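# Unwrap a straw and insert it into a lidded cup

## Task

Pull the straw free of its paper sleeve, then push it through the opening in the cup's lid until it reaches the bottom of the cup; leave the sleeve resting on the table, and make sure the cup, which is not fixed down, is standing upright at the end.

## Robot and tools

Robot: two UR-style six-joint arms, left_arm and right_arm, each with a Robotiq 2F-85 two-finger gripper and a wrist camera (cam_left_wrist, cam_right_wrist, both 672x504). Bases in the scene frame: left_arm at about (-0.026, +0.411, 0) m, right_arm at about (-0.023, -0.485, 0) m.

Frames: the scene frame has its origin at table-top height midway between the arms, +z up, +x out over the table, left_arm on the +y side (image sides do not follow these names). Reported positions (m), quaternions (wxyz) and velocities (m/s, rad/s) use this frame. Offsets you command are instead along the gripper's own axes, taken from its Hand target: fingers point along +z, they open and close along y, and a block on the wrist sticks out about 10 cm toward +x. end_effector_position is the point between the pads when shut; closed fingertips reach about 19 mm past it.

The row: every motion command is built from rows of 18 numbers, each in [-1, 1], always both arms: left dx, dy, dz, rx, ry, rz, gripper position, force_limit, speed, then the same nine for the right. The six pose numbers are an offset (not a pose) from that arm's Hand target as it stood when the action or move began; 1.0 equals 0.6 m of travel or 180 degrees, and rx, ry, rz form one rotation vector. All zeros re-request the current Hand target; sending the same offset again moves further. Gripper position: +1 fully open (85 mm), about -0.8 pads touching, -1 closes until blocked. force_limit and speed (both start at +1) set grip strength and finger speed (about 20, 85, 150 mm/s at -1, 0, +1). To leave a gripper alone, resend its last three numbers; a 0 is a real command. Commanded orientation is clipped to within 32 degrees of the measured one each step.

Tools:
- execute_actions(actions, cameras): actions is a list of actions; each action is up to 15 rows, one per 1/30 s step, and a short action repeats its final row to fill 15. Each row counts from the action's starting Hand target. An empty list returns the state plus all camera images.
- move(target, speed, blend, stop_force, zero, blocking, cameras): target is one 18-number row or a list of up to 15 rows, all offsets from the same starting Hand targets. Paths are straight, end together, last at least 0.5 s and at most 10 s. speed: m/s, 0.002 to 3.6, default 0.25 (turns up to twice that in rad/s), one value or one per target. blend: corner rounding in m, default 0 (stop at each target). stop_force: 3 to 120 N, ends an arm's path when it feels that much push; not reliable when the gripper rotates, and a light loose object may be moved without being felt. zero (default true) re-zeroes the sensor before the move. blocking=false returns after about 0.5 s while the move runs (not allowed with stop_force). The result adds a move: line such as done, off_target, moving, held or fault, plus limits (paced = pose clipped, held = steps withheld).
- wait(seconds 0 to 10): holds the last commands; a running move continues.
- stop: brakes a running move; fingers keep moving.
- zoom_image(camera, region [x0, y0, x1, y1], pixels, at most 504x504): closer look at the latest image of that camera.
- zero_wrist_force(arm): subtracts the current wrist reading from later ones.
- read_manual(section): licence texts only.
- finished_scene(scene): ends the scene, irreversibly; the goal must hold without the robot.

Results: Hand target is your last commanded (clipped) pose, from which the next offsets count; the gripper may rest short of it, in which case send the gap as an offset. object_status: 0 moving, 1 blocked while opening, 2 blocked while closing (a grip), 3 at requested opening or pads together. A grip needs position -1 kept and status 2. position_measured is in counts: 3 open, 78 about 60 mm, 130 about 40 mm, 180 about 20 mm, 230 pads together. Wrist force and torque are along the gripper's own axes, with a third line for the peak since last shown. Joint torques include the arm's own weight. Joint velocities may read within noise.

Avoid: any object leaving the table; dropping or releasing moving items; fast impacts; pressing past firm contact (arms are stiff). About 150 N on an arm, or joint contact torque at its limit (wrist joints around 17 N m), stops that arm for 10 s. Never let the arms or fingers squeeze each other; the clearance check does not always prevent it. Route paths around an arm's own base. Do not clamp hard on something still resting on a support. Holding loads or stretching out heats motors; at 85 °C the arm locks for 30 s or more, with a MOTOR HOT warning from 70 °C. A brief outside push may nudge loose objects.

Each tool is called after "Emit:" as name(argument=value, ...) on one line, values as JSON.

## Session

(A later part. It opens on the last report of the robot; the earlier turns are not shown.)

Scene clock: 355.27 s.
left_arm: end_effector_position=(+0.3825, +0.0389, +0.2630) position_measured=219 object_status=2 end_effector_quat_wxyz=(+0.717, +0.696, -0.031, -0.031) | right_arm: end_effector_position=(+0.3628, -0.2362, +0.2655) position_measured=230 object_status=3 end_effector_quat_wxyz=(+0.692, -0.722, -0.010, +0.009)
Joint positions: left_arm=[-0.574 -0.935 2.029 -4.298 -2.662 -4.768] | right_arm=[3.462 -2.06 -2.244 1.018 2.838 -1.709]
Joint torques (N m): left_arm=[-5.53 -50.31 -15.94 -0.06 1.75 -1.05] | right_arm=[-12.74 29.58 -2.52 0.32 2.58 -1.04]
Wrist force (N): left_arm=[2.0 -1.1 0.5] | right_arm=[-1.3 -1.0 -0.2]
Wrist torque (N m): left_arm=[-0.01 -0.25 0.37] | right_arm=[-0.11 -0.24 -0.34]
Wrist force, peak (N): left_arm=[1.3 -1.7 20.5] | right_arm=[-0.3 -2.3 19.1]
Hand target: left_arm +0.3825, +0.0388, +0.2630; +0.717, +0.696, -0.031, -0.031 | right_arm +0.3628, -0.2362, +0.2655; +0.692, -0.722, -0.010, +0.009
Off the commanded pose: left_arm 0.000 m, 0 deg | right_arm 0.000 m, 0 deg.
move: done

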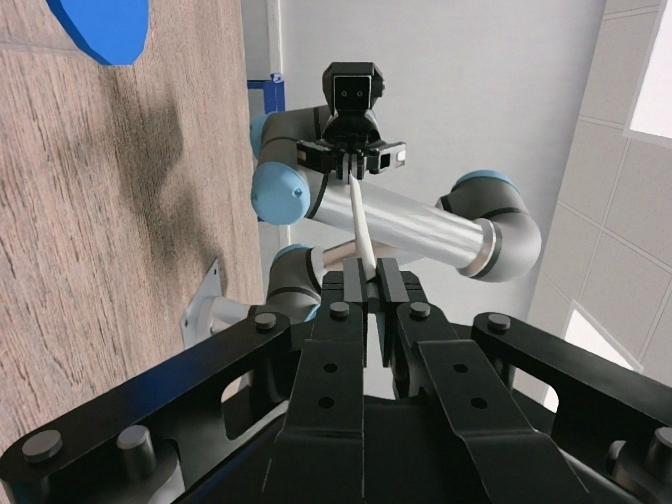

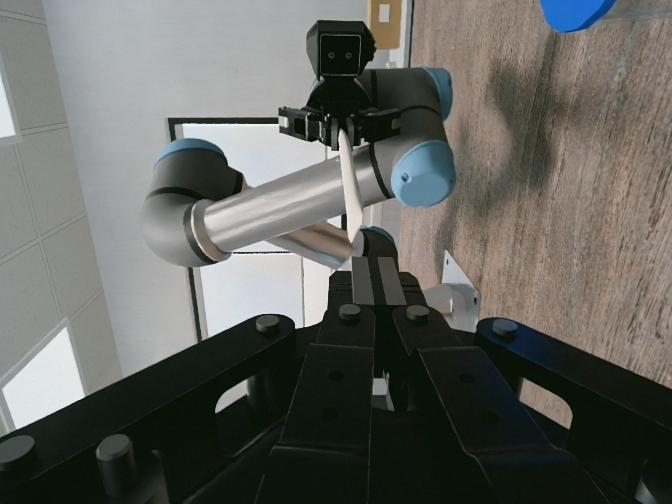

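Emit:
move(target=[0,0,0,0,0,0,-1,0.2,-1,0,0,0,0,0,0,-0.2,-1,0], cameras=["all"])

Emit:
zoom_image(camera="cam_right_wrist", region=[290, 130, 450, 290])

Scene clock: 372.07 s.
left_arm: end_effector_position=(+0.3825, +0.0388, +0.2630) position_measured=219 object_status=2 end_effector_quat_wxyz=(+0.717, +0.696, -0.031, -0.031) | right_arm: end_effector_position=(+0.3628, -0.2362, +0.2655) position_measured=154 object_status=0 end_effector_quat_wxyz=(+0.692, -0.722, -0.010, +0.009)
Joint positions: left_arm=[-0.574 -0.935 2.029 -4.298 -2.661 -4.768] | right_arm=[3.462 -2.06 -2.244 1.018 2.838 -1.709]
Joint torques (N m): left_arm=[-6.66 -24.82 -23.89 1.36 -1.08 1.01] | right_arm=[-12.23 52.28 -3.2 -0.78 2.47 -2.58]
Wrist force (N): left_arm=[2.0 -1.2 0.5] | right_arm=[-1.3 -1.1 -0.5]
Wrist torque (N m): left_arm=[-0.02 -0.25 0.37] | right_arm=[-0.12 -0.24 -0.34]
Wrist force, peak (N): left_arm=[2.3 -1.4 0.5] | right_arm=[-1.5 -1.2 -0.2]
Hand target: left_arm +0.3825, +0.0388, +0.2630; +0.717, +0.696, -0.031, -0.031 | right_arm +0.3628, -0.2362, +0.2655; +0.692, -0.722, -0.010, +0.009
Off the commanded pose: left_arm 0.000 m, 0 deg | right_arm 0.000 m, 0 deg.
move: done

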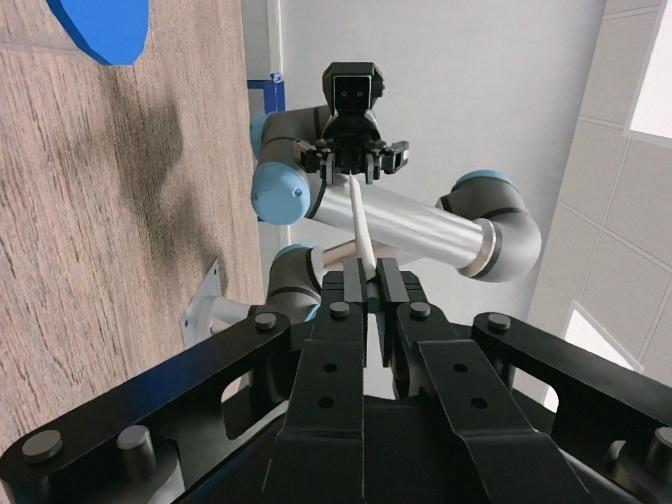

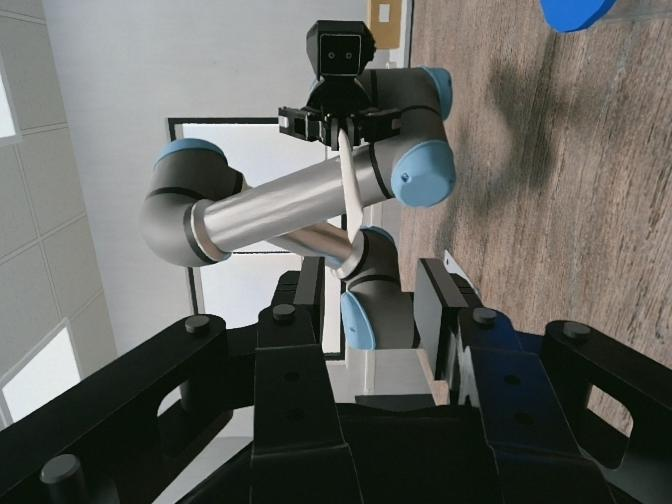

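Scaled by 3.150.

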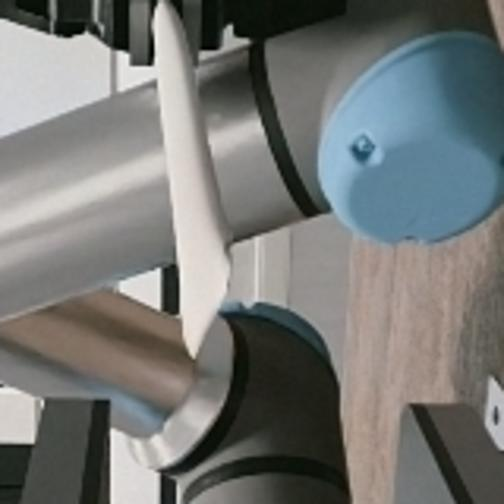

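Emit:
move(target=[0,0,0,0,0,0,-1,0.2,-1,0.015,-0.009,0.125,0,0.04,0,-0.2,-1,0], speed=0.1, cameras=["all"])

Emit:
zoom_image(camera="cam_right_wrist", region=[270, 170, 430, 330])

Scene clock: 380.47 s.
left_arm: end_effector_position=(+0.3825, +0.0388, +0.2630) position_measured=219 object_status=2 end_effector_quat_wxyz=(+0.717, +0.696, -0.031, -0.031) | right_arm: end_effector_position=(+0.3697, -0.1609, +0.2678) position_measured=154 object_status=3 end_effector_quat_wxyz=(+0.691, -0.721, +0.033, -0.037)
Joint positions: left_arm=[-0.574 -0.935 2.029 -4.298 -2.661 -4.768] | right_arm=[3.685 -2.041 -2.279 1.108 2.491 -1.633]
Joint torques (N m): left_arm=[-5.21 -25.84 -22.33 1.45 -0.39 0.89] | right_arm=[1.83 27.02 19.68 -1 -1.82 -2.48]
Wrist force (N): left_arm=[2.1 -1.3 0.4] | right_arm=[-1.3 -1.1 -0.4]
Wrist torque (N m): left_arm=[-0.02 -0.27 0.37] | right_arm=[-0.10 -0.25 -0.34]
Wrist force, peak (N): left_arm=[2.1 -1.5 0.4] | right_arm=[-3.0 -0.7 -3.6]
Hand target: left_arm +0.3825, +0.0388, +0.2630; +0.717, +0.696, -0.031, -0.031 | right_arm +0.3698, -0.1608, +0.2677; +0.691, -0.721, +0.034, -0.037
Off the commanded pose: left_arm 0.000 m, 0 deg | right_arm 0.000 m, 0 deg.
move: done

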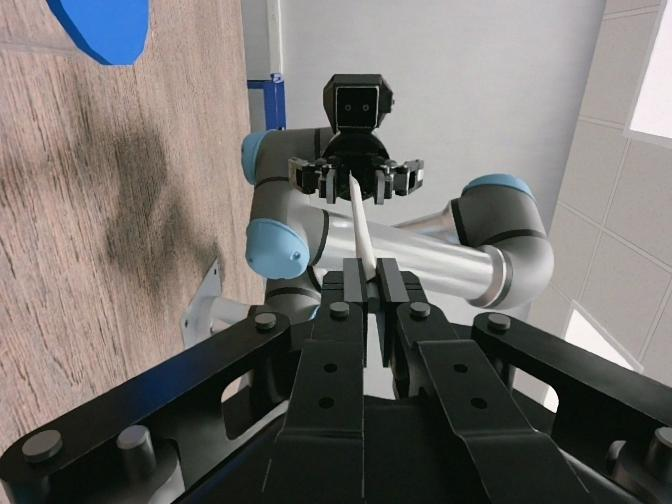

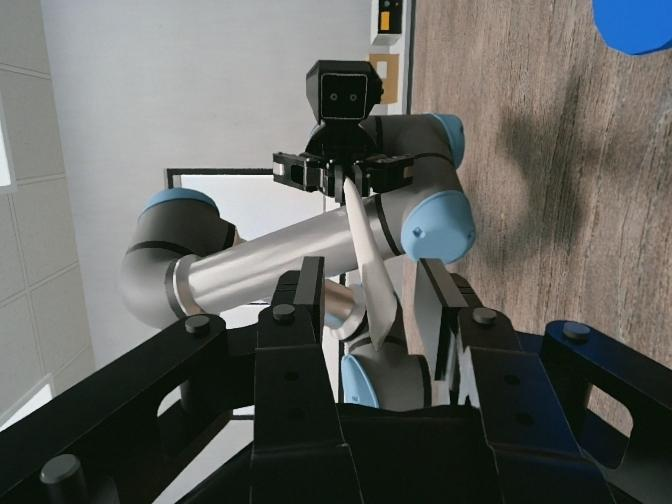

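Scaled by 3.150.

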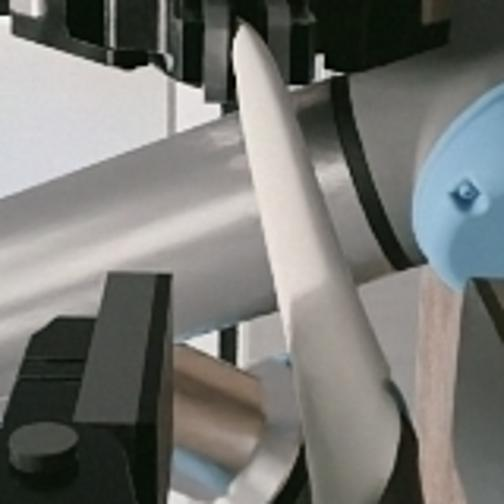

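Emit:
move(target=[0,0,0,0,0,0,-1,0.2,-1,0,0,0,0,0,0,-1,-1,-1])

Emit:
move(target=[0,0,0,0,0,0,-0.45,-0.5,0,0,0,0,0,0,0,-1,-1,-1])

Emit:
move(target=[0,0,-0.0135,0,0,0,-0.45,-0.5,0,0,0,0,0,0,0,-1,-1,-1], cameras=["all"])

Emit:
zoom_image(camera="cam_left_wrist", region=[300, 200, 440, 320])

Scene clock: 385.63 s.
left_arm: end_effector_position=(+0.3825, +0.0388, +0.2630) position_measured=219 object_status=2 end_effector_quat_wxyz=(+0.717, +0.696, -0.031, -0.031) | right_arm: end_effector_position=(+0.3698, -0.1608, +0.2677) position_measured=215 object_status=0 end_effector_quat_wxyz=(+0.691, -0.721, +0.034, -0.037)
Joint positions: left_arm=[-0.574 -0.935 2.029 -4.298 -2.661 -4.768] | right_arm=[3.685 -2.041 -2.279 1.108 2.491 -1.633]
Joint torques (N m): left_arm=[-5.97 -28.52 -21.1 1.38 0.48 0.98] | right_arm=[8.61 16.52 22.09 -0.83 -1.51 -2.57]
Wrist force (N): left_arm=[1.9 -1.4 -1.0] | right_arm=[-1.3 -1.2 -2.0]
Wrist torque (N m): left_arm=[-0.11 -0.24 0.38] | right_arm=[0.09 -0.25 -0.33]
Wrist force, peak (N): left_arm=[2.2 -1.7 -1.2] | right_arm=[-1.3 -1.2 -2.0]
Hand target: left_arm +0.3825, +0.0388, +0.2630; +0.717, +0.696, -0.031, -0.031 | right_arm +0.3698, -0.1608, +0.2677; +0.691, -0.721, +0.034, -0.037
Off the commanded pose: left_arm 0.000 m, 0 deg | right_arm 0.000 m, 0 deg.
move: done

Scene clock: 386.13 s.
left_arm: end_effector_position=(+0.3825, +0.0388, +0.2630) position_measured=186 object_status=0 end_effector_quat_wxyz=(+0.717, +0.696, -0.031, -0.031) | right_arm: end_effector_position=(+0.3698, -0.1608, +0.2677) position_measured=215 object_status=2 end_effector_quat_wxyz=(+0.691, -0.721, +0.034, -0.037)
Joint positions: left_arm=[-0.574 -0.935 2.029 -4.298 -2.661 -4.768] | right_arm=[3.685 -2.041 -2.279 1.108 2.491 -1.633]
Joint torques (N m): left_arm=[-5.83 -28.23 -21.06 0.82 0.64 0.98] | right_arm=[8.66 16.72 21.56 -0.59 -1.25 -2.55]
Wrist force (N): left_arm=[2.1 -1.2 0.4] | right_arm=[-1.5 -0.8 -0.5]
Wrist torque (N m): left_arm=[-0.05 -0.26 0.37] | right_arm=[-0.10 -0.22 -0.34]
Wrist force, peak (N): left_arm=[2.1 -2.0 1.2] | right_arm=[-1.2 -1.1 -1.8]
Hand target: left_arm +0.3825, +0.0388, +0.2630; +0.717, +0.696, -0.031, -0.031 | right_arm +0.3698, -0.1608, +0.2677; +0.691, -0.721, +0.034, -0.037
Off the commanded pose: left_arm 0.000 m, 0 deg | right_arm 0.000 m, 0 deg.
move: done

Scene clock: 386.83 s.
left_arm: end_effector_position=(+0.3832, +0.0469, +0.2628) position_measured=186 object_status=3 end_effector_quat_wxyz=(+0.717, +0.696, -0.031, -0.031) | right_arm: end_effector_position=(+0.3698, -0.1608, +0.2677) position_measured=215 object_status=2 end_effector_quat_wxyz=(+0.691, -0.721, +0.034, -0.037)
Joint positions: left_arm=[-0.557 -0.936 2.032 -4.303 -2.679 -4.77] | right_arm=[3.685 -2.041 -2.279 1.108 2.491 -1.633]
Joint torques (N m): left_arm=[-5.38 -58.09 0.25 -2.86 1.85 -1.96] | right_arm=[8.01 17.3 21.9 -0.41 -1.17 -2.59]
Wrist force (N): left_arm=[2.1 -1.3 0.3] | right_arm=[-1.3 -0.9 -0.5]
Wrist torque (N m): left_arm=[-0.06 -0.27 0.37] | right_arm=[-0.12 -0.25 -0.34]
Wrist force, peak (N): left_arm=[2.6 -1.1 0.1] | right_arm=[-1.5 -0.8 -0.4]
Hand target: left_arm +0.3832, +0.0468, +0.2628; +0.717, +0.696, -0.031, -0.031 | right_arm +0.3698, -0.1608, +0.2677; +0.691, -0.721, +0.034, -0.037
Off the commanded pose: left_arm 0.000 m, 0 deg | right_arm 0.000 m, 0 deg.
move: done

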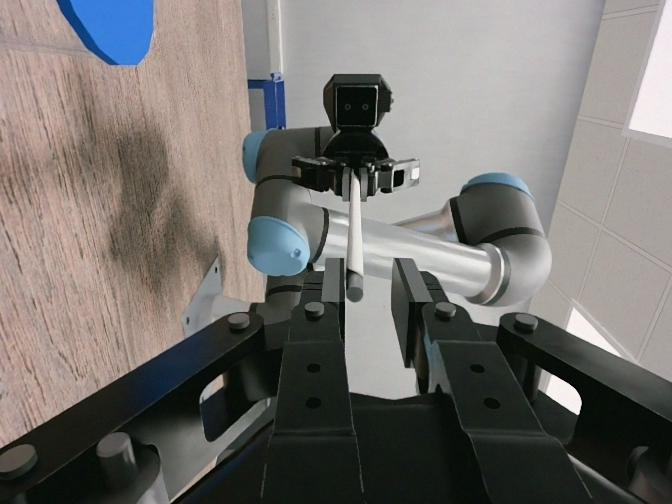

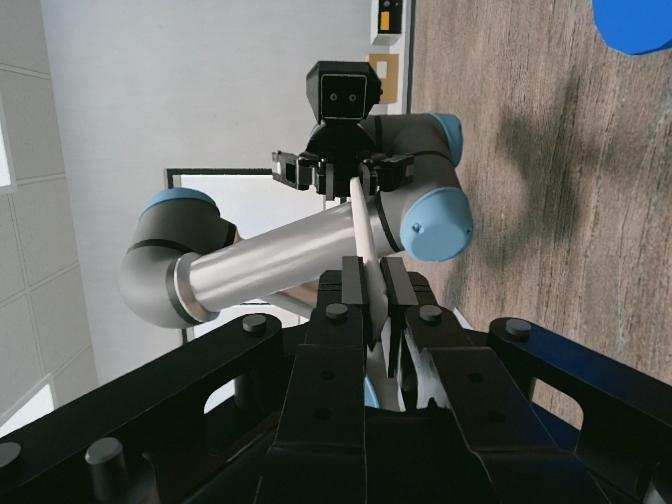

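Scaled by 3.600.

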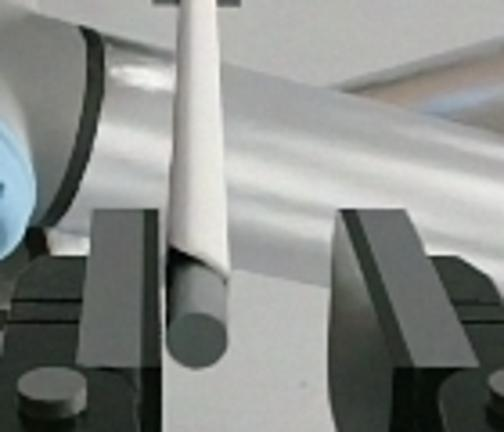

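Emit:
move(target=[0.0333,-0.0083,0,0,0,0,-0.45,-0.5,0,0,0,0,0,0,0,-1,-1,-1], cameras=["cam_left_wrist"])

Emit:
zoom_image(camera="cam_left_wrist", region=[300, 230, 440, 350])

Scene clock: 390.83 s.
left_arm: end_effector_position=(+0.4033, +0.0449, +0.2577) position_measured=186 object_status=3 end_effector_quat_wxyz=(+0.717, +0.696, -0.031, -0.031) end_effector_velocity=(-0.001, +0.000, -0.001) end_effector_angular_velocity=(+0.002, +0.005, +0.000) | right_arm: end_effector_position=(+0.3698, -0.1608, +0.2677) position_measured=215 object_status=2 end_effector_quat_wxyz=(+0.691, -0.721, +0.034, -0.037)
Joint positions: left_arm=[-0.537 -0.899 1.97 -4.28 -2.698 -4.773] | right_arm=[3.685 -2.041 -2.279 1.108 2.491 -1.633]
Joint velocities: left_arm=[-0.001 -0.002 0.006 0.001 0.002 -0.001] | right_arm=[within noise]
Joint torques (N m): left_arm=[-5.92 -56.9 2.35 -2.93 1.84 -2.03] | right_arm=[6.16 18.31 21.61 0.97 0.35 -2.63]
Wrist force (N): left_arm=[2.3 -1.1 0.5] | right_arm=[-1.4 -0.5 -0.4]
Wrist torque (N m): left_arm=[-0.03 -0.31 0.37] | right_arm=[-0.06 -0.24 -0.34]
Wrist force, peak (N): left_arm=[2.9 -1.5 0.6] | right_arm=[-1.5 -1.1 -0.4]
Hand target: left_arm +0.4031, +0.0449, +0.2578; +0.717, +0.696, -0.031, -0.031 | right_arm +0.3698, -0.1608, +0.2677; +0.691, -0.721, +0.034, -0.037
Off the commanded pose: left_arm 0.000 m, 0 deg | right_arm 0.000 m, 0 deg.
move: done
Images, in order (width x height): cam_left_wrist 672x504.

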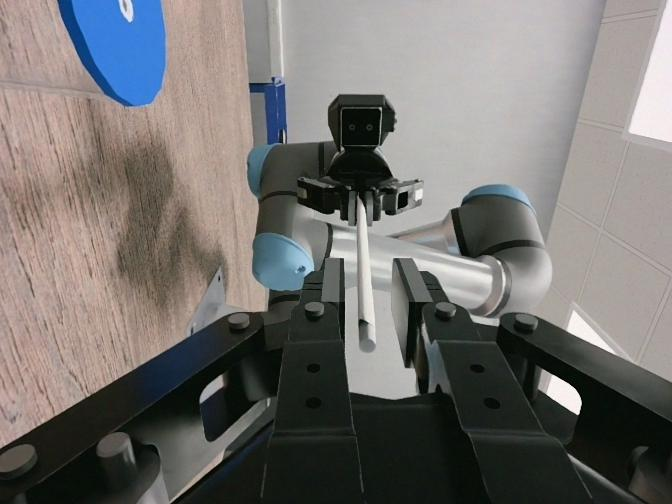

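Scaled by 3.600.

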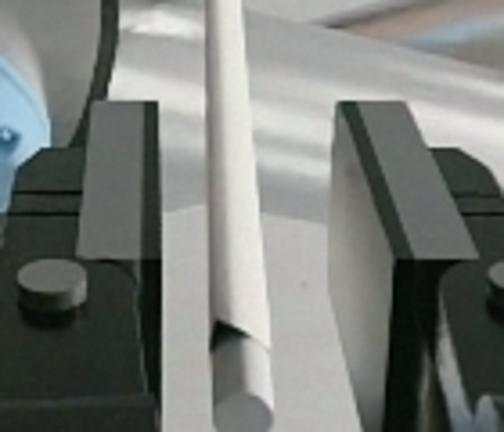

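Emit:
move(target=[-0.0317,-0.0022,-0.002,-0.0167,0.022,0,-0.45,-0.5,0,0,0,0,0,0,0,-1,-1,-1], cameras=["cam_left_wrist"])

Emit:
zoom_image(camera="cam_left_wrist", region=[300, 200, 440, 320])

Scene clock: 401.43 s.
left_arm: end_effector_position=(+0.3842, +0.0477, +0.2564) position_measured=186 object_status=3 end_effector_quat_wxyz=(+0.735, +0.678, -0.005, -0.008) | right_arm: end_effector_position=(+0.3698, -0.1608, +0.2677) position_measured=215 object_status=2 end_effector_quat_wxyz=(+0.691, -0.721, +0.034, -0.037)
Joint positions: left_arm=[-0.576 -0.901 2.054 -4.449 -2.586 -4.847] | right_arm=[3.685 -2.041 -2.279 1.108 2.491 -1.633]
Joint torques (N m): left_arm=[7.92 -23.12 -23.01 -0.11 0.18 1.18] | right_arm=[4.11 20.35 21.84 2.33 1.74 -2.53]
Wrist force (N): left_arm=[1.8 -1.1 0.6] | right_arm=[-1.1 -0.7 -0.5]
Wrist torque (N m): left_arm=[-0.05 -0.24 0.37] | right_arm=[-0.09 -0.27 -0.34]
Wrist force, peak (N): left_arm=[4.3 -0.6 -0.4] | right_arm=[-1.5 -1.0 -0.4]
Hand target: left_arm +0.3843, +0.0478, +0.2564; +0.735, +0.678, -0.005, -0.008 | right_arm +0.3698, -0.1608, +0.2677; +0.691, -0.721, +0.034, -0.037
Off the commanded pose: left_arm 0.000 m, 0 deg | right_arm 0.000 m, 0 deg.
move: done
Images, in order (width x height): cam_left_wrist 672x504.

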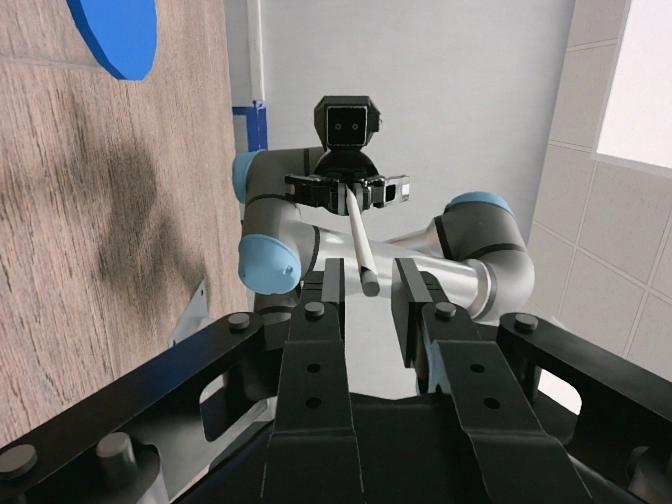

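Scaled by 3.600.

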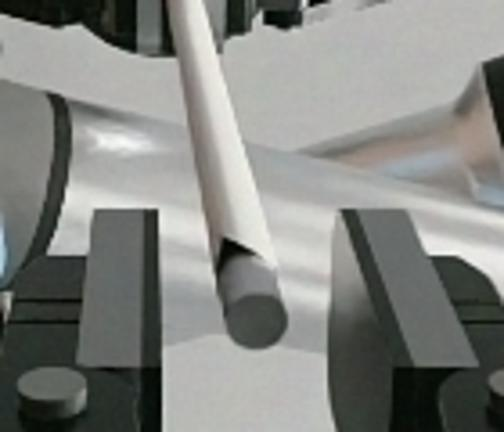

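Emit:
move(target=[0,0,0.0035,0,0,0,-0.45,-0.5,0,0,0,0,0,0,0,-1,-1,-1], speed=0.05)

Emit:
move(target=[0,0,0,0,0,0,-1,-0.4,-1,0,0,0,0,0,0,-1,-1,-1])

Emit:
move(target=[0,0,-0.07,0,0,0,-1,-0.4,-1,0,0,0,0,0,0,-1,-1,-1], cameras=["all"], speed=0.06)

Emit:
zoom_image(camera="cam_left_wrist", region=[280, 160, 440, 320])

Scene clock: 406.03 s.
left_arm: end_effector_position=(+0.3843, +0.0456, +0.2566) position_measured=186 object_status=3 end_effector_quat_wxyz=(+0.735, +0.678, -0.005, -0.008) | right_arm: end_effector_position=(+0.3698, -0.1608, +0.2677) position_measured=215 object_status=2 end_effector_quat_wxyz=(+0.691, -0.721, +0.034, -0.037)
Joint positions: left_arm=[-0.581 -0.901 2.053 -4.447 -2.581 -4.846] | right_arm=[3.685 -2.041 -2.279 1.108 2.491 -1.633]
Joint torques (N m): left_arm=[-3.4 -22.16 -20.78 1.15 1.26 1.05] | right_arm=[1.89 21.53 22.41 3.28 1.92 -2.54]
Wrist force (N): left_arm=[1.8 -1.2 0.3] | right_arm=[-1.2 -0.7 -0.4]
Wrist torque (N m): left_arm=[-0.07 -0.25 0.36] | right_arm=[-0.09 -0.26 -0.34]
Wrist force, peak (N): left_arm=[2.2 -1.3 0.0] | right_arm=[-1.5 -0.8 -0.6]
Hand target: left_arm +0.3843, +0.0457, +0.2566; +0.735, +0.678, -0.005, -0.008 | right_arm +0.3698, -0.1608, +0.2677; +0.691, -0.721, +0.034, -0.037
Off the commanded pose: left_arm 0.000 m, 0 deg | right_arm 0.000 m, 0 deg.
move: done

Scene clock: 406.97 s.
left_arm: end_effector_position=(+0.3843, +0.0456, +0.2566) position_measured=218 object_status=0 end_effector_quat_wxyz=(+0.735, +0.678, -0.005, -0.008) | right_arm: end_effector_position=(+0.3698, -0.1608, +0.2677) position_measured=215 object_status=2 end_effector_quat_wxyz=(+0.691, -0.721, +0.034, -0.037)
Joint positions: left_arm=[-0.581 -0.901 2.053 -4.447 -2.581 -4.846] | right_arm=[3.685 -2.041 -2.279 1.108 2.491 -1.633]
Joint torques (N m): left_arm=[7.54 -22.99 -15.48 -1.33 -1.04 -0.39] | right_arm=[0.78 22.07 22.17 3.32 1.84 -2.53]
Wrist force (N): left_arm=[1.9 -1.3 -1.5] | right_arm=[-1.2 -0.9 -2.4]
Wrist torque (N m): left_arm=[-0.02 -0.25 0.36] | right_arm=[-0.10 -0.25 -0.34]
Wrist force, peak (N): left_arm=[1.9 -1.3 -1.7] | right_arm=[-1.2 -1.0 -2.4]
Hand target: left_arm +0.3843, +0.0457, +0.2566; +0.735, +0.678, -0.005, -0.008 | right_arm +0.3698, -0.1608, +0.2677; +0.691, -0.721, +0.034, -0.037
Off the commanded pose: left_arm 0.000 m, 0 deg | right_arm 0.000 m, 0 deg.
move: done

Scene clock: 407.90 s.
left_arm: end_effector_position=(+0.3849, +0.0810, +0.2539) position_measured=218 object_status=2 end_effector_quat_wxyz=(+0.735, +0.678, -0.005, -0.008) | right_arm: end_effector_position=(+0.3698, -0.1608, +0.2677) position_measured=215 object_status=2 end_effector_quat_wxyz=(+0.691, -0.721, +0.034, -0.037)
Joint positions: left_arm=[-0.505 -0.9 2.068 -4.484 -2.656 -4.871] | right_arm=[3.685 -2.041 -2.279 1.108 2.491 -1.633]
Joint torques (N m): left_arm=[-6.03 -28.79 0.03 -0.81 2.2 -0.89] | right_arm=[0.42 22.85 22.62 3.19 1.83 -2.57]
Wrist force (N): left_arm=[1.8 -1.4 0.4] | right_arm=[-1.2 -1.1 -0.3]
Wrist torque (N m): left_arm=[-0.01 -0.27 0.38] | right_arm=[-0.09 -0.25 -0.34]
Wrist force, peak (N): left_arm=[-0.4 -1.3 15.2] | right_arm=[-2.2 -0.9 11.0]
Hand target: left_arm +0.3849, +0.0810, +0.2539; +0.735, +0.678, -0.005, -0.008 (not the last commanded pose) | right_arm +0.3698, -0.1608, +0.2677; +0.691, -0.721, +0.034, -0.037
Off the commanded pose: left_arm 0.007 m, 0 deg | right_arm 0.000 m, 0 deg.
move: held (left_arm; a check stopped the path); limits=held
pose unreachable (left arm): on one or more control steps of this call, first in action 0 (counted from 0), this arm could not follow its commanded pose, so it was not sent that pose on those steps. It may still have moved: this result reports where it is.
cause: moving toward the commanded pose would bring two parts of the arm too close to each other (its gripper and another part of the arm, with joints 4 (wrist 1) to 6 (wrist 3) between them, 3 mm apart when it was first held).

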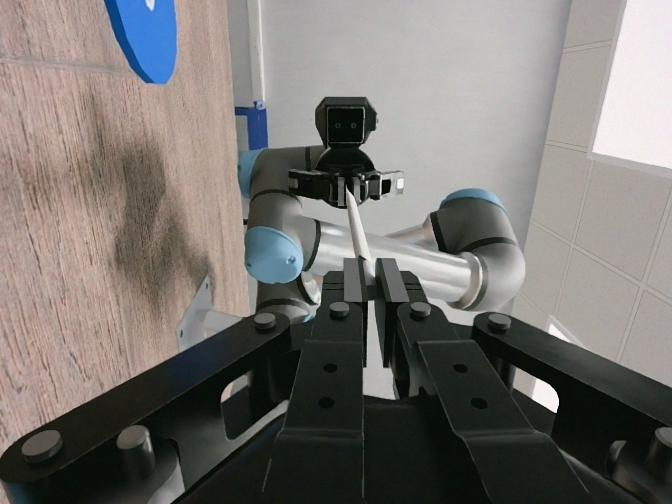

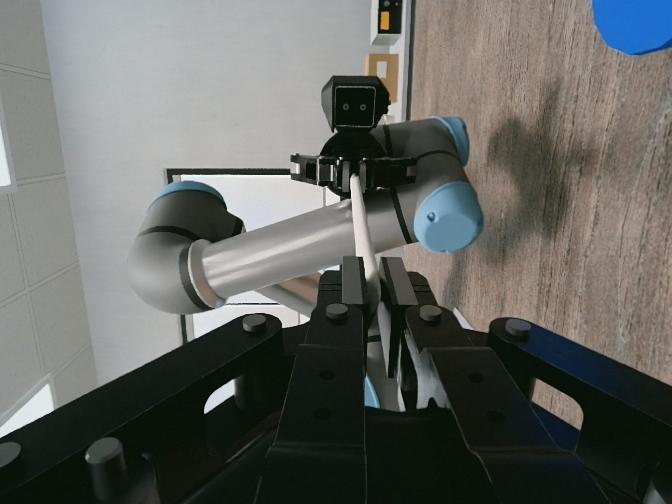

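Scaled by 3.150.

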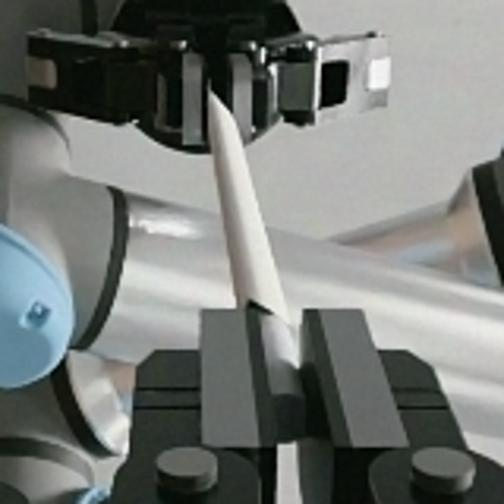

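Emit:
move(target=[0,0,0,0,0,0,-1,-0.4,-1,0,0,-0.15,0,0,0,-1,-1,-1], cameras=["all"], speed=0.08)

Emit:
zoom_image(camera="cam_left_wrist", region=[280, 160, 440, 320])

Scene clock: 413.83 s.
left_arm: end_effector_position=(+0.3849, +0.0810, +0.2539) position_measured=218 object_status=2 end_effector_quat_wxyz=(+0.735, +0.678, -0.005, -0.008) | right_arm: end_effector_position=(+0.3609, -0.2503, +0.2715) position_measured=215 object_status=2 end_effector_quat_wxyz=(+0.691, -0.721, +0.034, -0.037)
Joint positions: left_arm=[-0.505 -0.9 2.068 -4.484 -2.656 -4.871] | right_arm=[3.458 -2.006 -2.33 1.091 2.717 -1.672]
Joint torques (N m): left_arm=[-5.84 -29.82 -20.76 1.65 1.9 0.94] | right_arm=[3.73 31.35 17.86 3.02 -1.49 1.82]
Wrist force (N): left_arm=[2.0 -1.3 0.4] | right_arm=[-1.4 -0.8 -0.3]
Wrist torque (N m): left_arm=[-0.03 -0.28 0.37] | right_arm=[-0.10 -0.23 -0.25]
Wrist force, peak (N): left_arm=[2.3 -1.4 0.4] | right_arm=[-2.0 -1.1 0.6]
Hand target: left_arm +0.3849, +0.0810, +0.2539; +0.735, +0.678, -0.005, -0.008 | right_arm +0.3609, -0.2503, +0.2715; +0.691, -0.721, +0.034, -0.037
Off the commanded pose: left_arm 0.000 m, 0 deg | right_arm 0.000 m, 0 deg.
move: done

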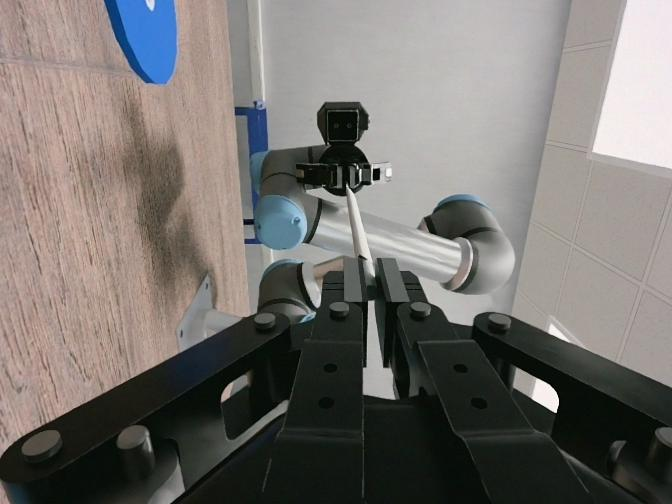

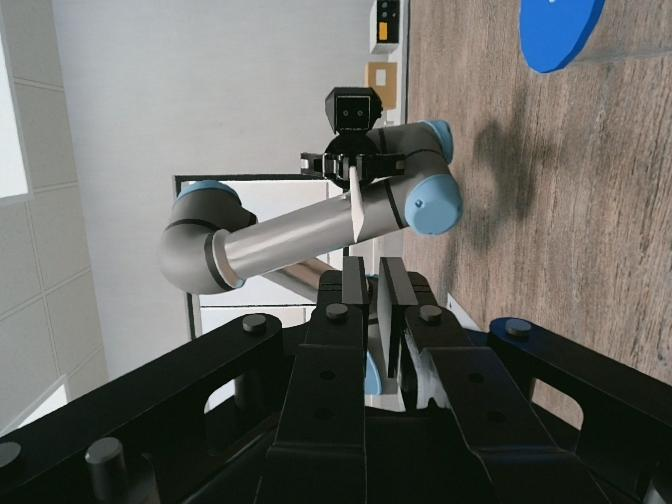

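Scaled by 3.150.

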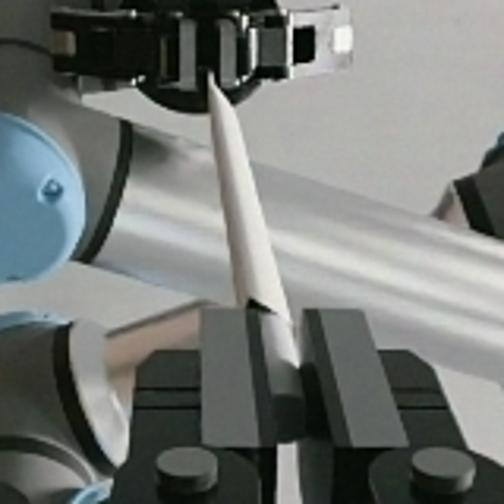

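Emit:
zoom_image(camera="cam_right_wrist", region=[290, 100, 430, 260])

Scaled by 3.150.

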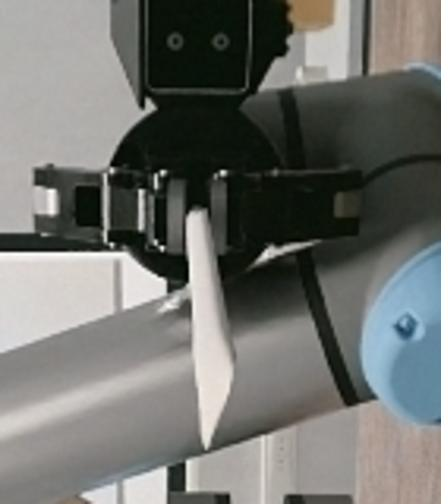

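Emit:
move(target=[0,0,0,0,0,0,-1,-0.4,-1,0,0,0,0,0,0,-0.2,-1,0])

Emit:
move(target=[0,0,0,0,0,0,-1,-0.4,-1,-0.008,0.003,0.117,0,0,0,-0.2,-1,0], cameras=["all"])

Emit:
zoom_image(camera="cam_right_wrist", region=[270, 140, 430, 300])

Scene clock: 453.70 s.
left_arm: end_effector_position=(+0.3849, +0.0810, +0.2539) position_measured=218 object_status=2 end_effector_quat_wxyz=(+0.735, +0.678, -0.005, -0.008) | right_arm: end_effector_position=(+0.3609, -0.2503, +0.2715) position_measured=154 object_status=0 end_effector_quat_wxyz=(+0.691, -0.721, +0.034, -0.037)
Joint positions: left_arm=[-0.505 -0.9 2.068 -4.484 -2.656 -4.871] | right_arm=[3.458 -2.006 -2.33 1.091 2.717 -1.671]
Joint torques (N m): left_arm=[-5.42 -31.47 -20.91 1.69 0.41 0.99] | right_arm=[9.64 14.87 21.37 3.74 1.43 1.87]
Wrist force (N): left_arm=[2.1 -1.3 0.5] | right_arm=[-1.3 -0.8 -0.2]
Wrist torque (N m): left_arm=[-0.03 -0.30 0.37] | right_arm=[-0.09 -0.23 -0.25]
Wrist force, peak (N): left_arm=[2.3 -1.5 0.3] | right_arm=[-1.5 -1.0 -0.4]
Hand target: left_arm +0.3849, +0.0810, +0.2539; +0.735, +0.678, -0.005, -0.008 | right_arm +0.3609, -0.2503, +0.2715; +0.691, -0.721, +0.034, -0.037
Off the commanded pose: left_arm 0.000 m, 0 deg | right_arm 0.000 m, 0 deg.
move: done

Scene clock: 454.57 s.
left_arm: end_effector_position=(+0.3849, +0.0810, +0.2539) position_measured=218 object_status=2 end_effector_quat_wxyz=(+0.735, +0.678, -0.005, -0.008) | right_arm: end_effector_position=(+0.3632, -0.1801, +0.2667) position_measured=154 object_status=3 end_effector_quat_wxyz=(+0.691, -0.721, +0.034, -0.037)
Joint positions: left_arm=[-0.505 -0.9 2.068 -4.484 -2.656 -4.871] | right_arm=[3.646 -2.031 -2.308 1.124 2.529 -1.638]
Joint torques (N m): left_arm=[-6 -32.4 -21.4 1.72 0.11 0.99] | right_arm=[5.13 51.32 -3.66 -0.98 0.12 -2.64]
Wrist force (N): left_arm=[2.0 -1.4 0.4] | right_arm=[-1.3 -0.9 -0.3]
Wrist torque (N m): left_arm=[-0.04 -0.27 0.37] | right_arm=[-0.08 -0.24 -0.33]
Wrist force, peak (N): left_arm=[2.2 -1.5 0.4] | right_arm=[-4.7 -1.3 5.7]
Hand target: left_arm +0.3849, +0.0810, +0.2539; +0.735, +0.678, -0.005, -0.008 | right_arm +0.3631, -0.1801, +0.2667; +0.691, -0.721, +0.034, -0.037
Off the commanded pose: left_arm 0.000 m, 0 deg | right_arm 0.000 m, 0 deg.
move: done

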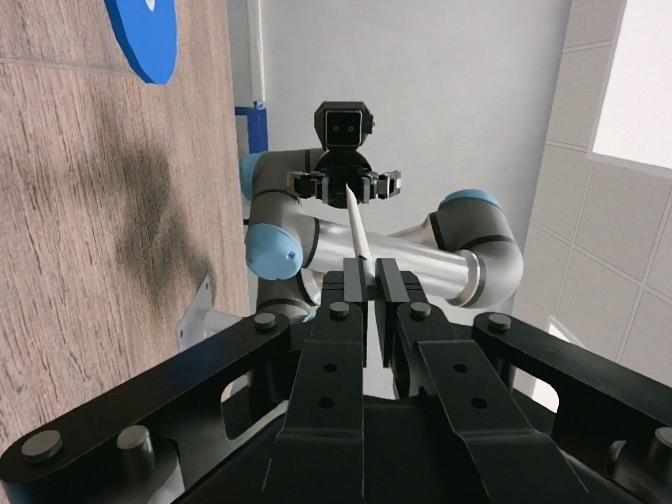

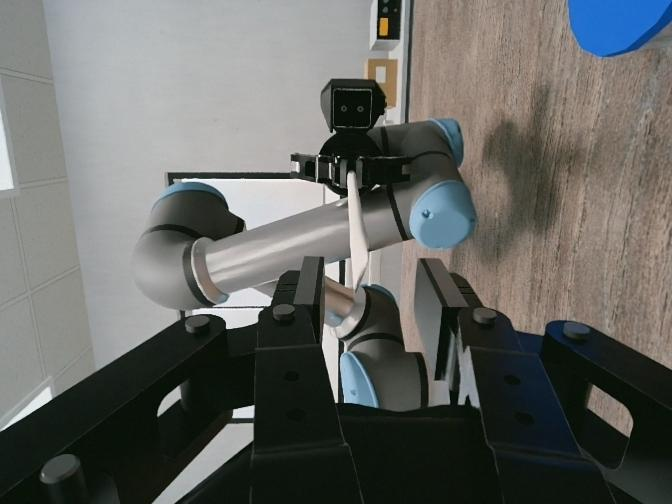

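Scaled by 3.150.

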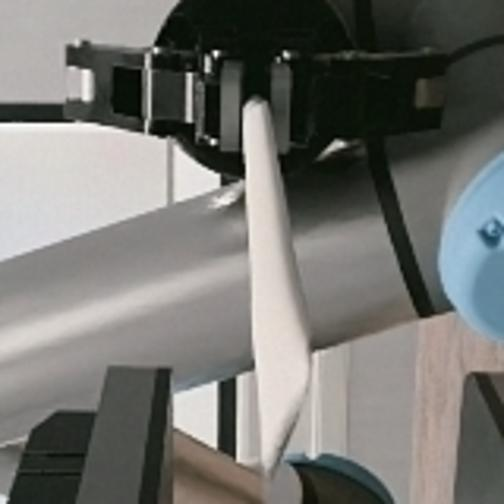

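Emit:
move(target=[0,0,0,0,0,0,-1,-0.4,-1,0.001,-0.0025,0.11,0,0,0,-0.2,-1,0], speed=0.15)

Emit:
move(target=[0,0,0,0,0,0,-1,-0.4,-1,0,0,0,0,0,0,-1,-0.7,-1], cameras=["all"])

Emit:
zoom_image(camera="cam_right_wrist", region=[290, 180, 450, 340])

Scene clock: 461.07 s.
left_arm: end_effector_position=(+0.3849, +0.0810, +0.2539) position_measured=218 object_status=2 end_effector_quat_wxyz=(+0.735, +0.678, -0.005, -0.008) | right_arm: end_effector_position=(+0.3703, -0.1144, +0.2653) position_measured=154 object_status=3 end_effector_quat_wxyz=(+0.691, -0.721, +0.034, -0.037)
Joint positions: left_arm=[-0.505 -0.9 2.068 -4.484 -2.656 -4.871] | right_arm=[3.792 -2.063 -2.243 1.103 2.385 -1.622]
Joint torques (N m): left_arm=[-5.94 -33.79 -20.18 1.73 -0.78 0.94] | right_arm=[1.1 53.61 -3.57 4.39 0.39 -2.59]
Wrist force (N): left_arm=[2.2 -1.3 0.6] | right_arm=[-1.3 -1.0 -0.1]
Wrist torque (N m): left_arm=[-0.02 -0.31 0.38] | right_arm=[-0.09 -0.24 -0.34]
Wrist force, peak (N): left_arm=[2.2 -1.5 0.5] | right_arm=[-4.6 -1.3 3.4]
Hand target: left_arm +0.3849, +0.0810, +0.2539; +0.735, +0.678, -0.005, -0.008 | right_arm +0.3703, -0.1145, +0.2654; +0.691, -0.721, +0.034, -0.037
Off the commanded pose: left_arm 0.000 m, 0 deg | right_arm 0.000 m, 0 deg.
move: done

Scene clock: 462.47 s.
left_arm: end_effector_position=(+0.3849, +0.0810, +0.2539) position_measured=218 object_status=2 end_effector_quat_wxyz=(+0.735, +0.678, -0.005, -0.008) | right_arm: end_effector_position=(+0.3703, -0.1145, +0.2654) position_measured=215 object_status=0 end_effector_quat_wxyz=(+0.691, -0.721, +0.034, -0.037)
Joint positions: left_arm=[-0.505 -0.9 2.068 -4.484 -2.656 -4.871] | right_arm=[3.792 -2.063 -2.243 1.103 2.384 -1.622]
Joint torques (N m): left_arm=[-5.7 -34.59 -19.08 1.64 -0.91 0.95] | right_arm=[9.37 52.57 -3.59 3.84 -2.07 -2.65]
Wrist force (N): left_arm=[2.1 -1.9 -0.2] | right_arm=[-1.6 -1.4 -0.8]
Wrist torque (N m): left_arm=[-0.03 -0.29 0.38] | right_arm=[-0.02 -0.20 -0.33]
Wrist force, peak (N): left_arm=[2.3 -1.8 -0.3] | right_arm=[-1.5 -1.6 -0.8]
Hand target: left_arm +0.3849, +0.0810, +0.2539; +0.735, +0.678, -0.005, -0.008 | right_arm +0.3703, -0.1145, +0.2654; +0.691, -0.721, +0.034, -0.037
Off the commanded pose: left_arm 0.000 m, 0 deg | right_arm 0.000 m, 0 deg.
move: done

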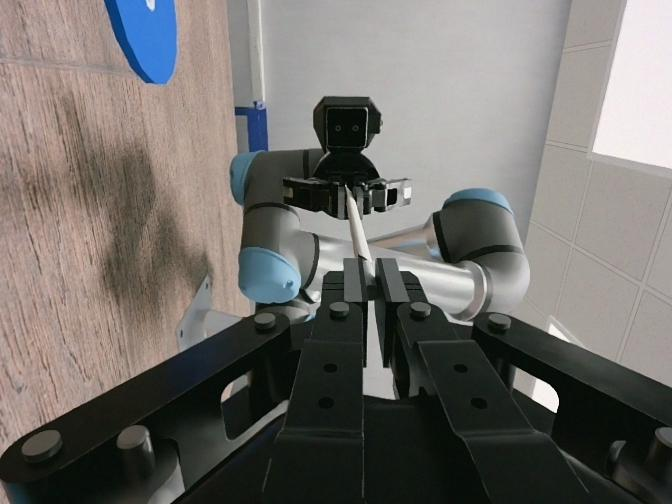

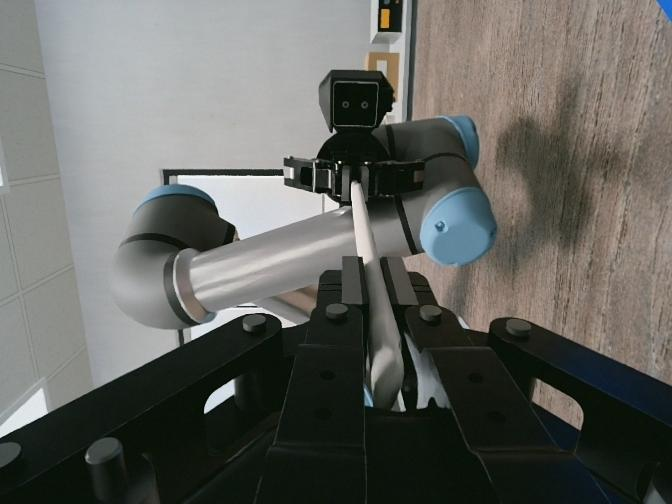

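Scaled by 3.150.

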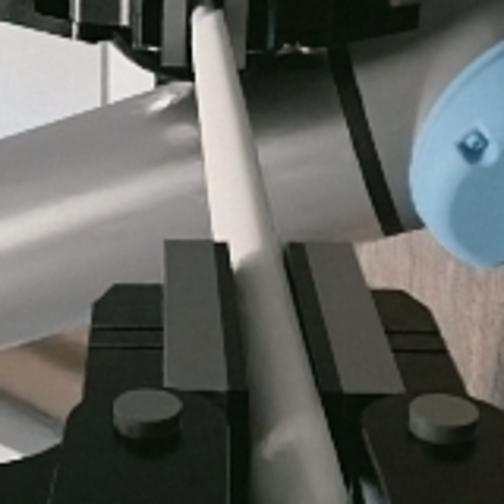

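Emit:
move(target=[0,0,0,0,0,0,-1,-0.4,-1,0,0,-0.07,0,0,0,-1,-0.7,-1], cameras=["all"], speed=0.06)

Emit:
zoom_image(camera="cam_left_wrist", region=[280, 160, 440, 320])

Scene clock: 465.57 s.
left_arm: end_effector_position=(+0.3849, +0.0810, +0.2539) position_measured=218 object_status=2 end_effector_quat_wxyz=(+0.735, +0.678, -0.005, -0.008) | right_arm: end_effector_position=(+0.3661, -0.1563, +0.2673) position_measured=230 object_status=3 end_effector_quat_wxyz=(+0.691, -0.721, +0.033, -0.037)
Joint positions: left_arm=[-0.505 -0.9 2.068 -4.484 -2.656 -4.871] | right_arm=[3.702 -2.039 -2.287 1.115 2.474 -1.631]
Joint torques (N m): left_arm=[9.87 -36.43 -13.14 -3.14 0.39 1.03] | right_arm=[9.98 17.82 24.19 -0.35 -1.69 0.72]
Wrist force (N): left_arm=[2.5 -1.5 0.5] | right_arm=[-1.5 -0.9 -0.3]
Wrist torque (N m): left_arm=[-0.04 -0.28 0.37] | right_arm=[-0.07 -0.25 -0.34]
Wrist force, peak (N): left_arm=[-0.2 -2.5 18.4] | right_arm=[-2.3 -1.7 16.1]
Hand target: left_arm +0.3849, +0.0810, +0.2539; +0.735, +0.678, -0.005, -0.008 | right_arm +0.3661, -0.1562, +0.2672; +0.691, -0.721, +0.034, -0.037
Off the commanded pose: left_arm 0.000 m, 0 deg | right_arm 0.000 m, 0 deg.
move: done

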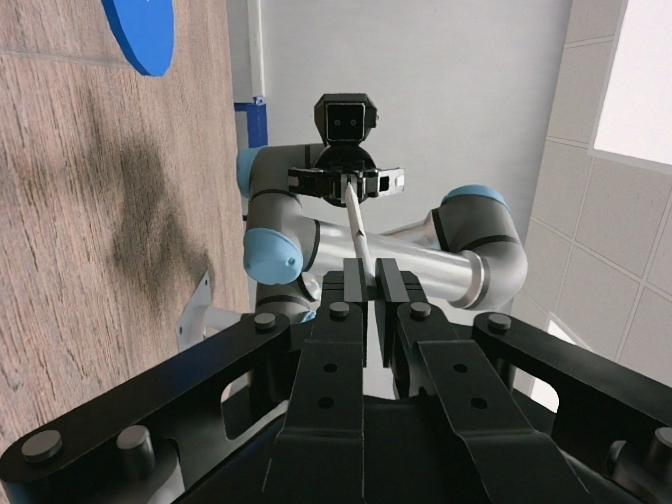

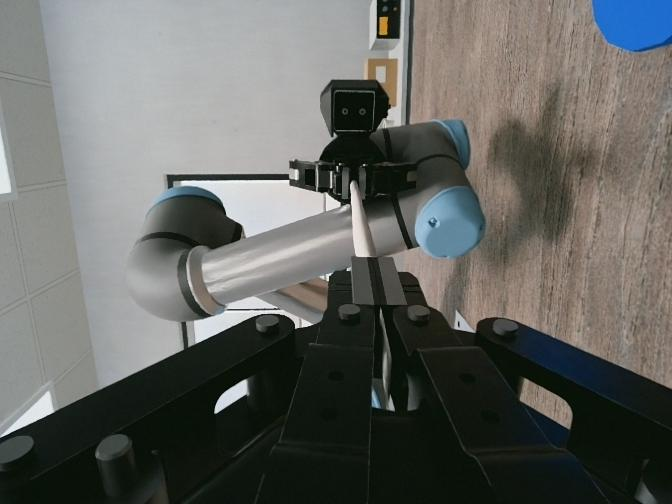

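Scaled by 3.150.

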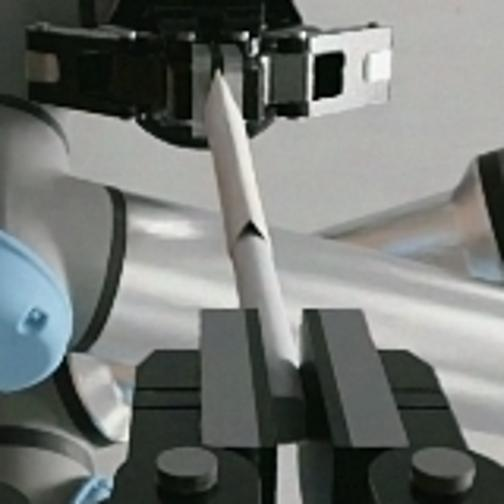

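Emit:
move(target=[0,0,0,0,0,0,-1,-0.4,-1,0,0,-0.15,0,0,0,-1,-0.7,-1], cameras=["all"], speed=0.1)

Emit:
zoom_image(camera="cam_left_wrist", region=[280, 140, 440, 300])

Scene clock: 469.67 s.
left_arm: end_effector_position=(+0.3849, +0.0810, +0.2539) position_measured=218 object_status=2 end_effector_quat_wxyz=(+0.735, +0.678, -0.005, -0.008) | right_arm: end_effector_position=(+0.3571, -0.2457, +0.2710) position_measured=230 object_status=3 end_effector_quat_wxyz=(+0.691, -0.721, +0.034, -0.037)
Joint positions: left_arm=[-0.505 -0.9 2.068 -4.484 -2.656 -4.871] | right_arm=[3.475 -2.003 -2.34 1.102 2.7 -1.667]
Joint torques (N m): left_arm=[2.87 -37.75 3.63 -3.41 2.05 0.82] | right_arm=[-0.56 22.73 19.95 3.27 -0.54 1.91]
Wrist force (N): left_arm=[2.1 -1.3 0.7] | right_arm=[-1.5 -0.9 -0.2]
Wrist torque (N m): left_arm=[-0.03 -0.27 0.37] | right_arm=[-0.10 -0.23 -0.25]
Wrist force, peak (N): left_arm=[2.3 -1.6 1.2] | right_arm=[-2.3 -1.5 3.5]
Hand target: left_arm +0.3849, +0.0810, +0.2539; +0.735, +0.678, -0.005, -0.008 | right_arm +0.3571, -0.2457, +0.2710; +0.691, -0.721, +0.034, -0.037
Off the commanded pose: left_arm 0.000 m, 0 deg | right_arm 0.000 m, 0 deg.
move: done

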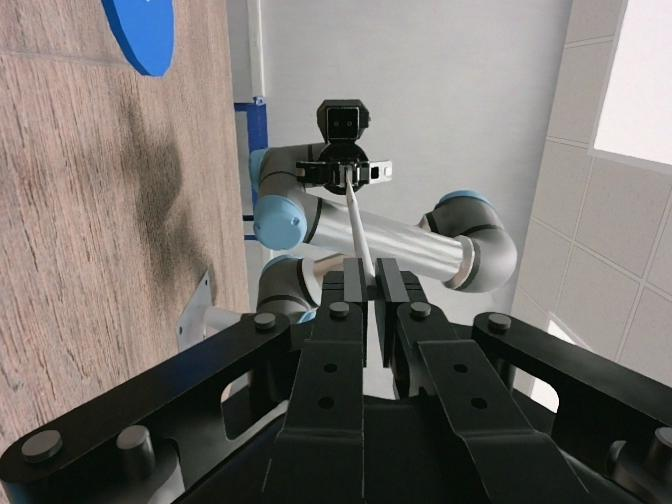

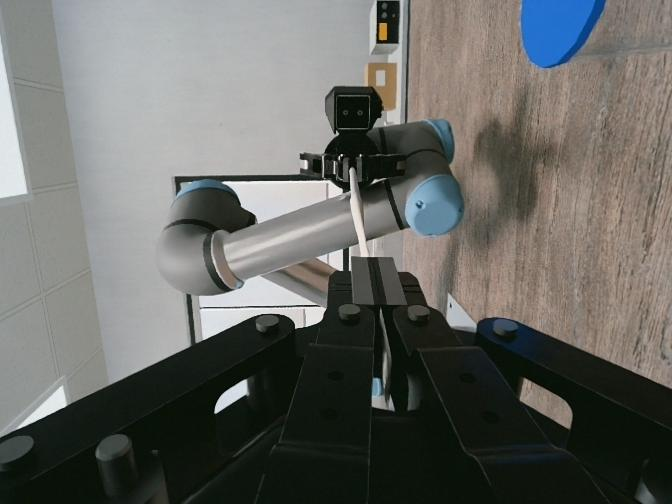

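Scaled by 3.150.

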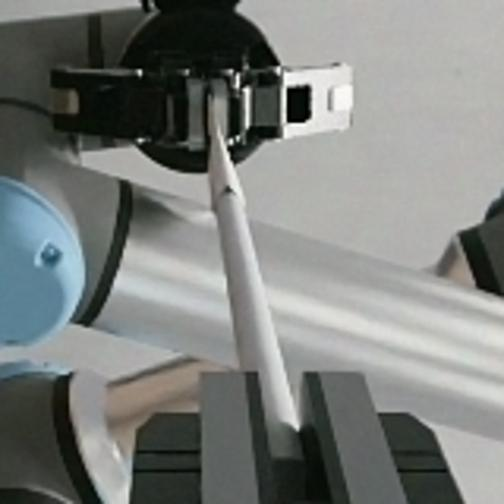

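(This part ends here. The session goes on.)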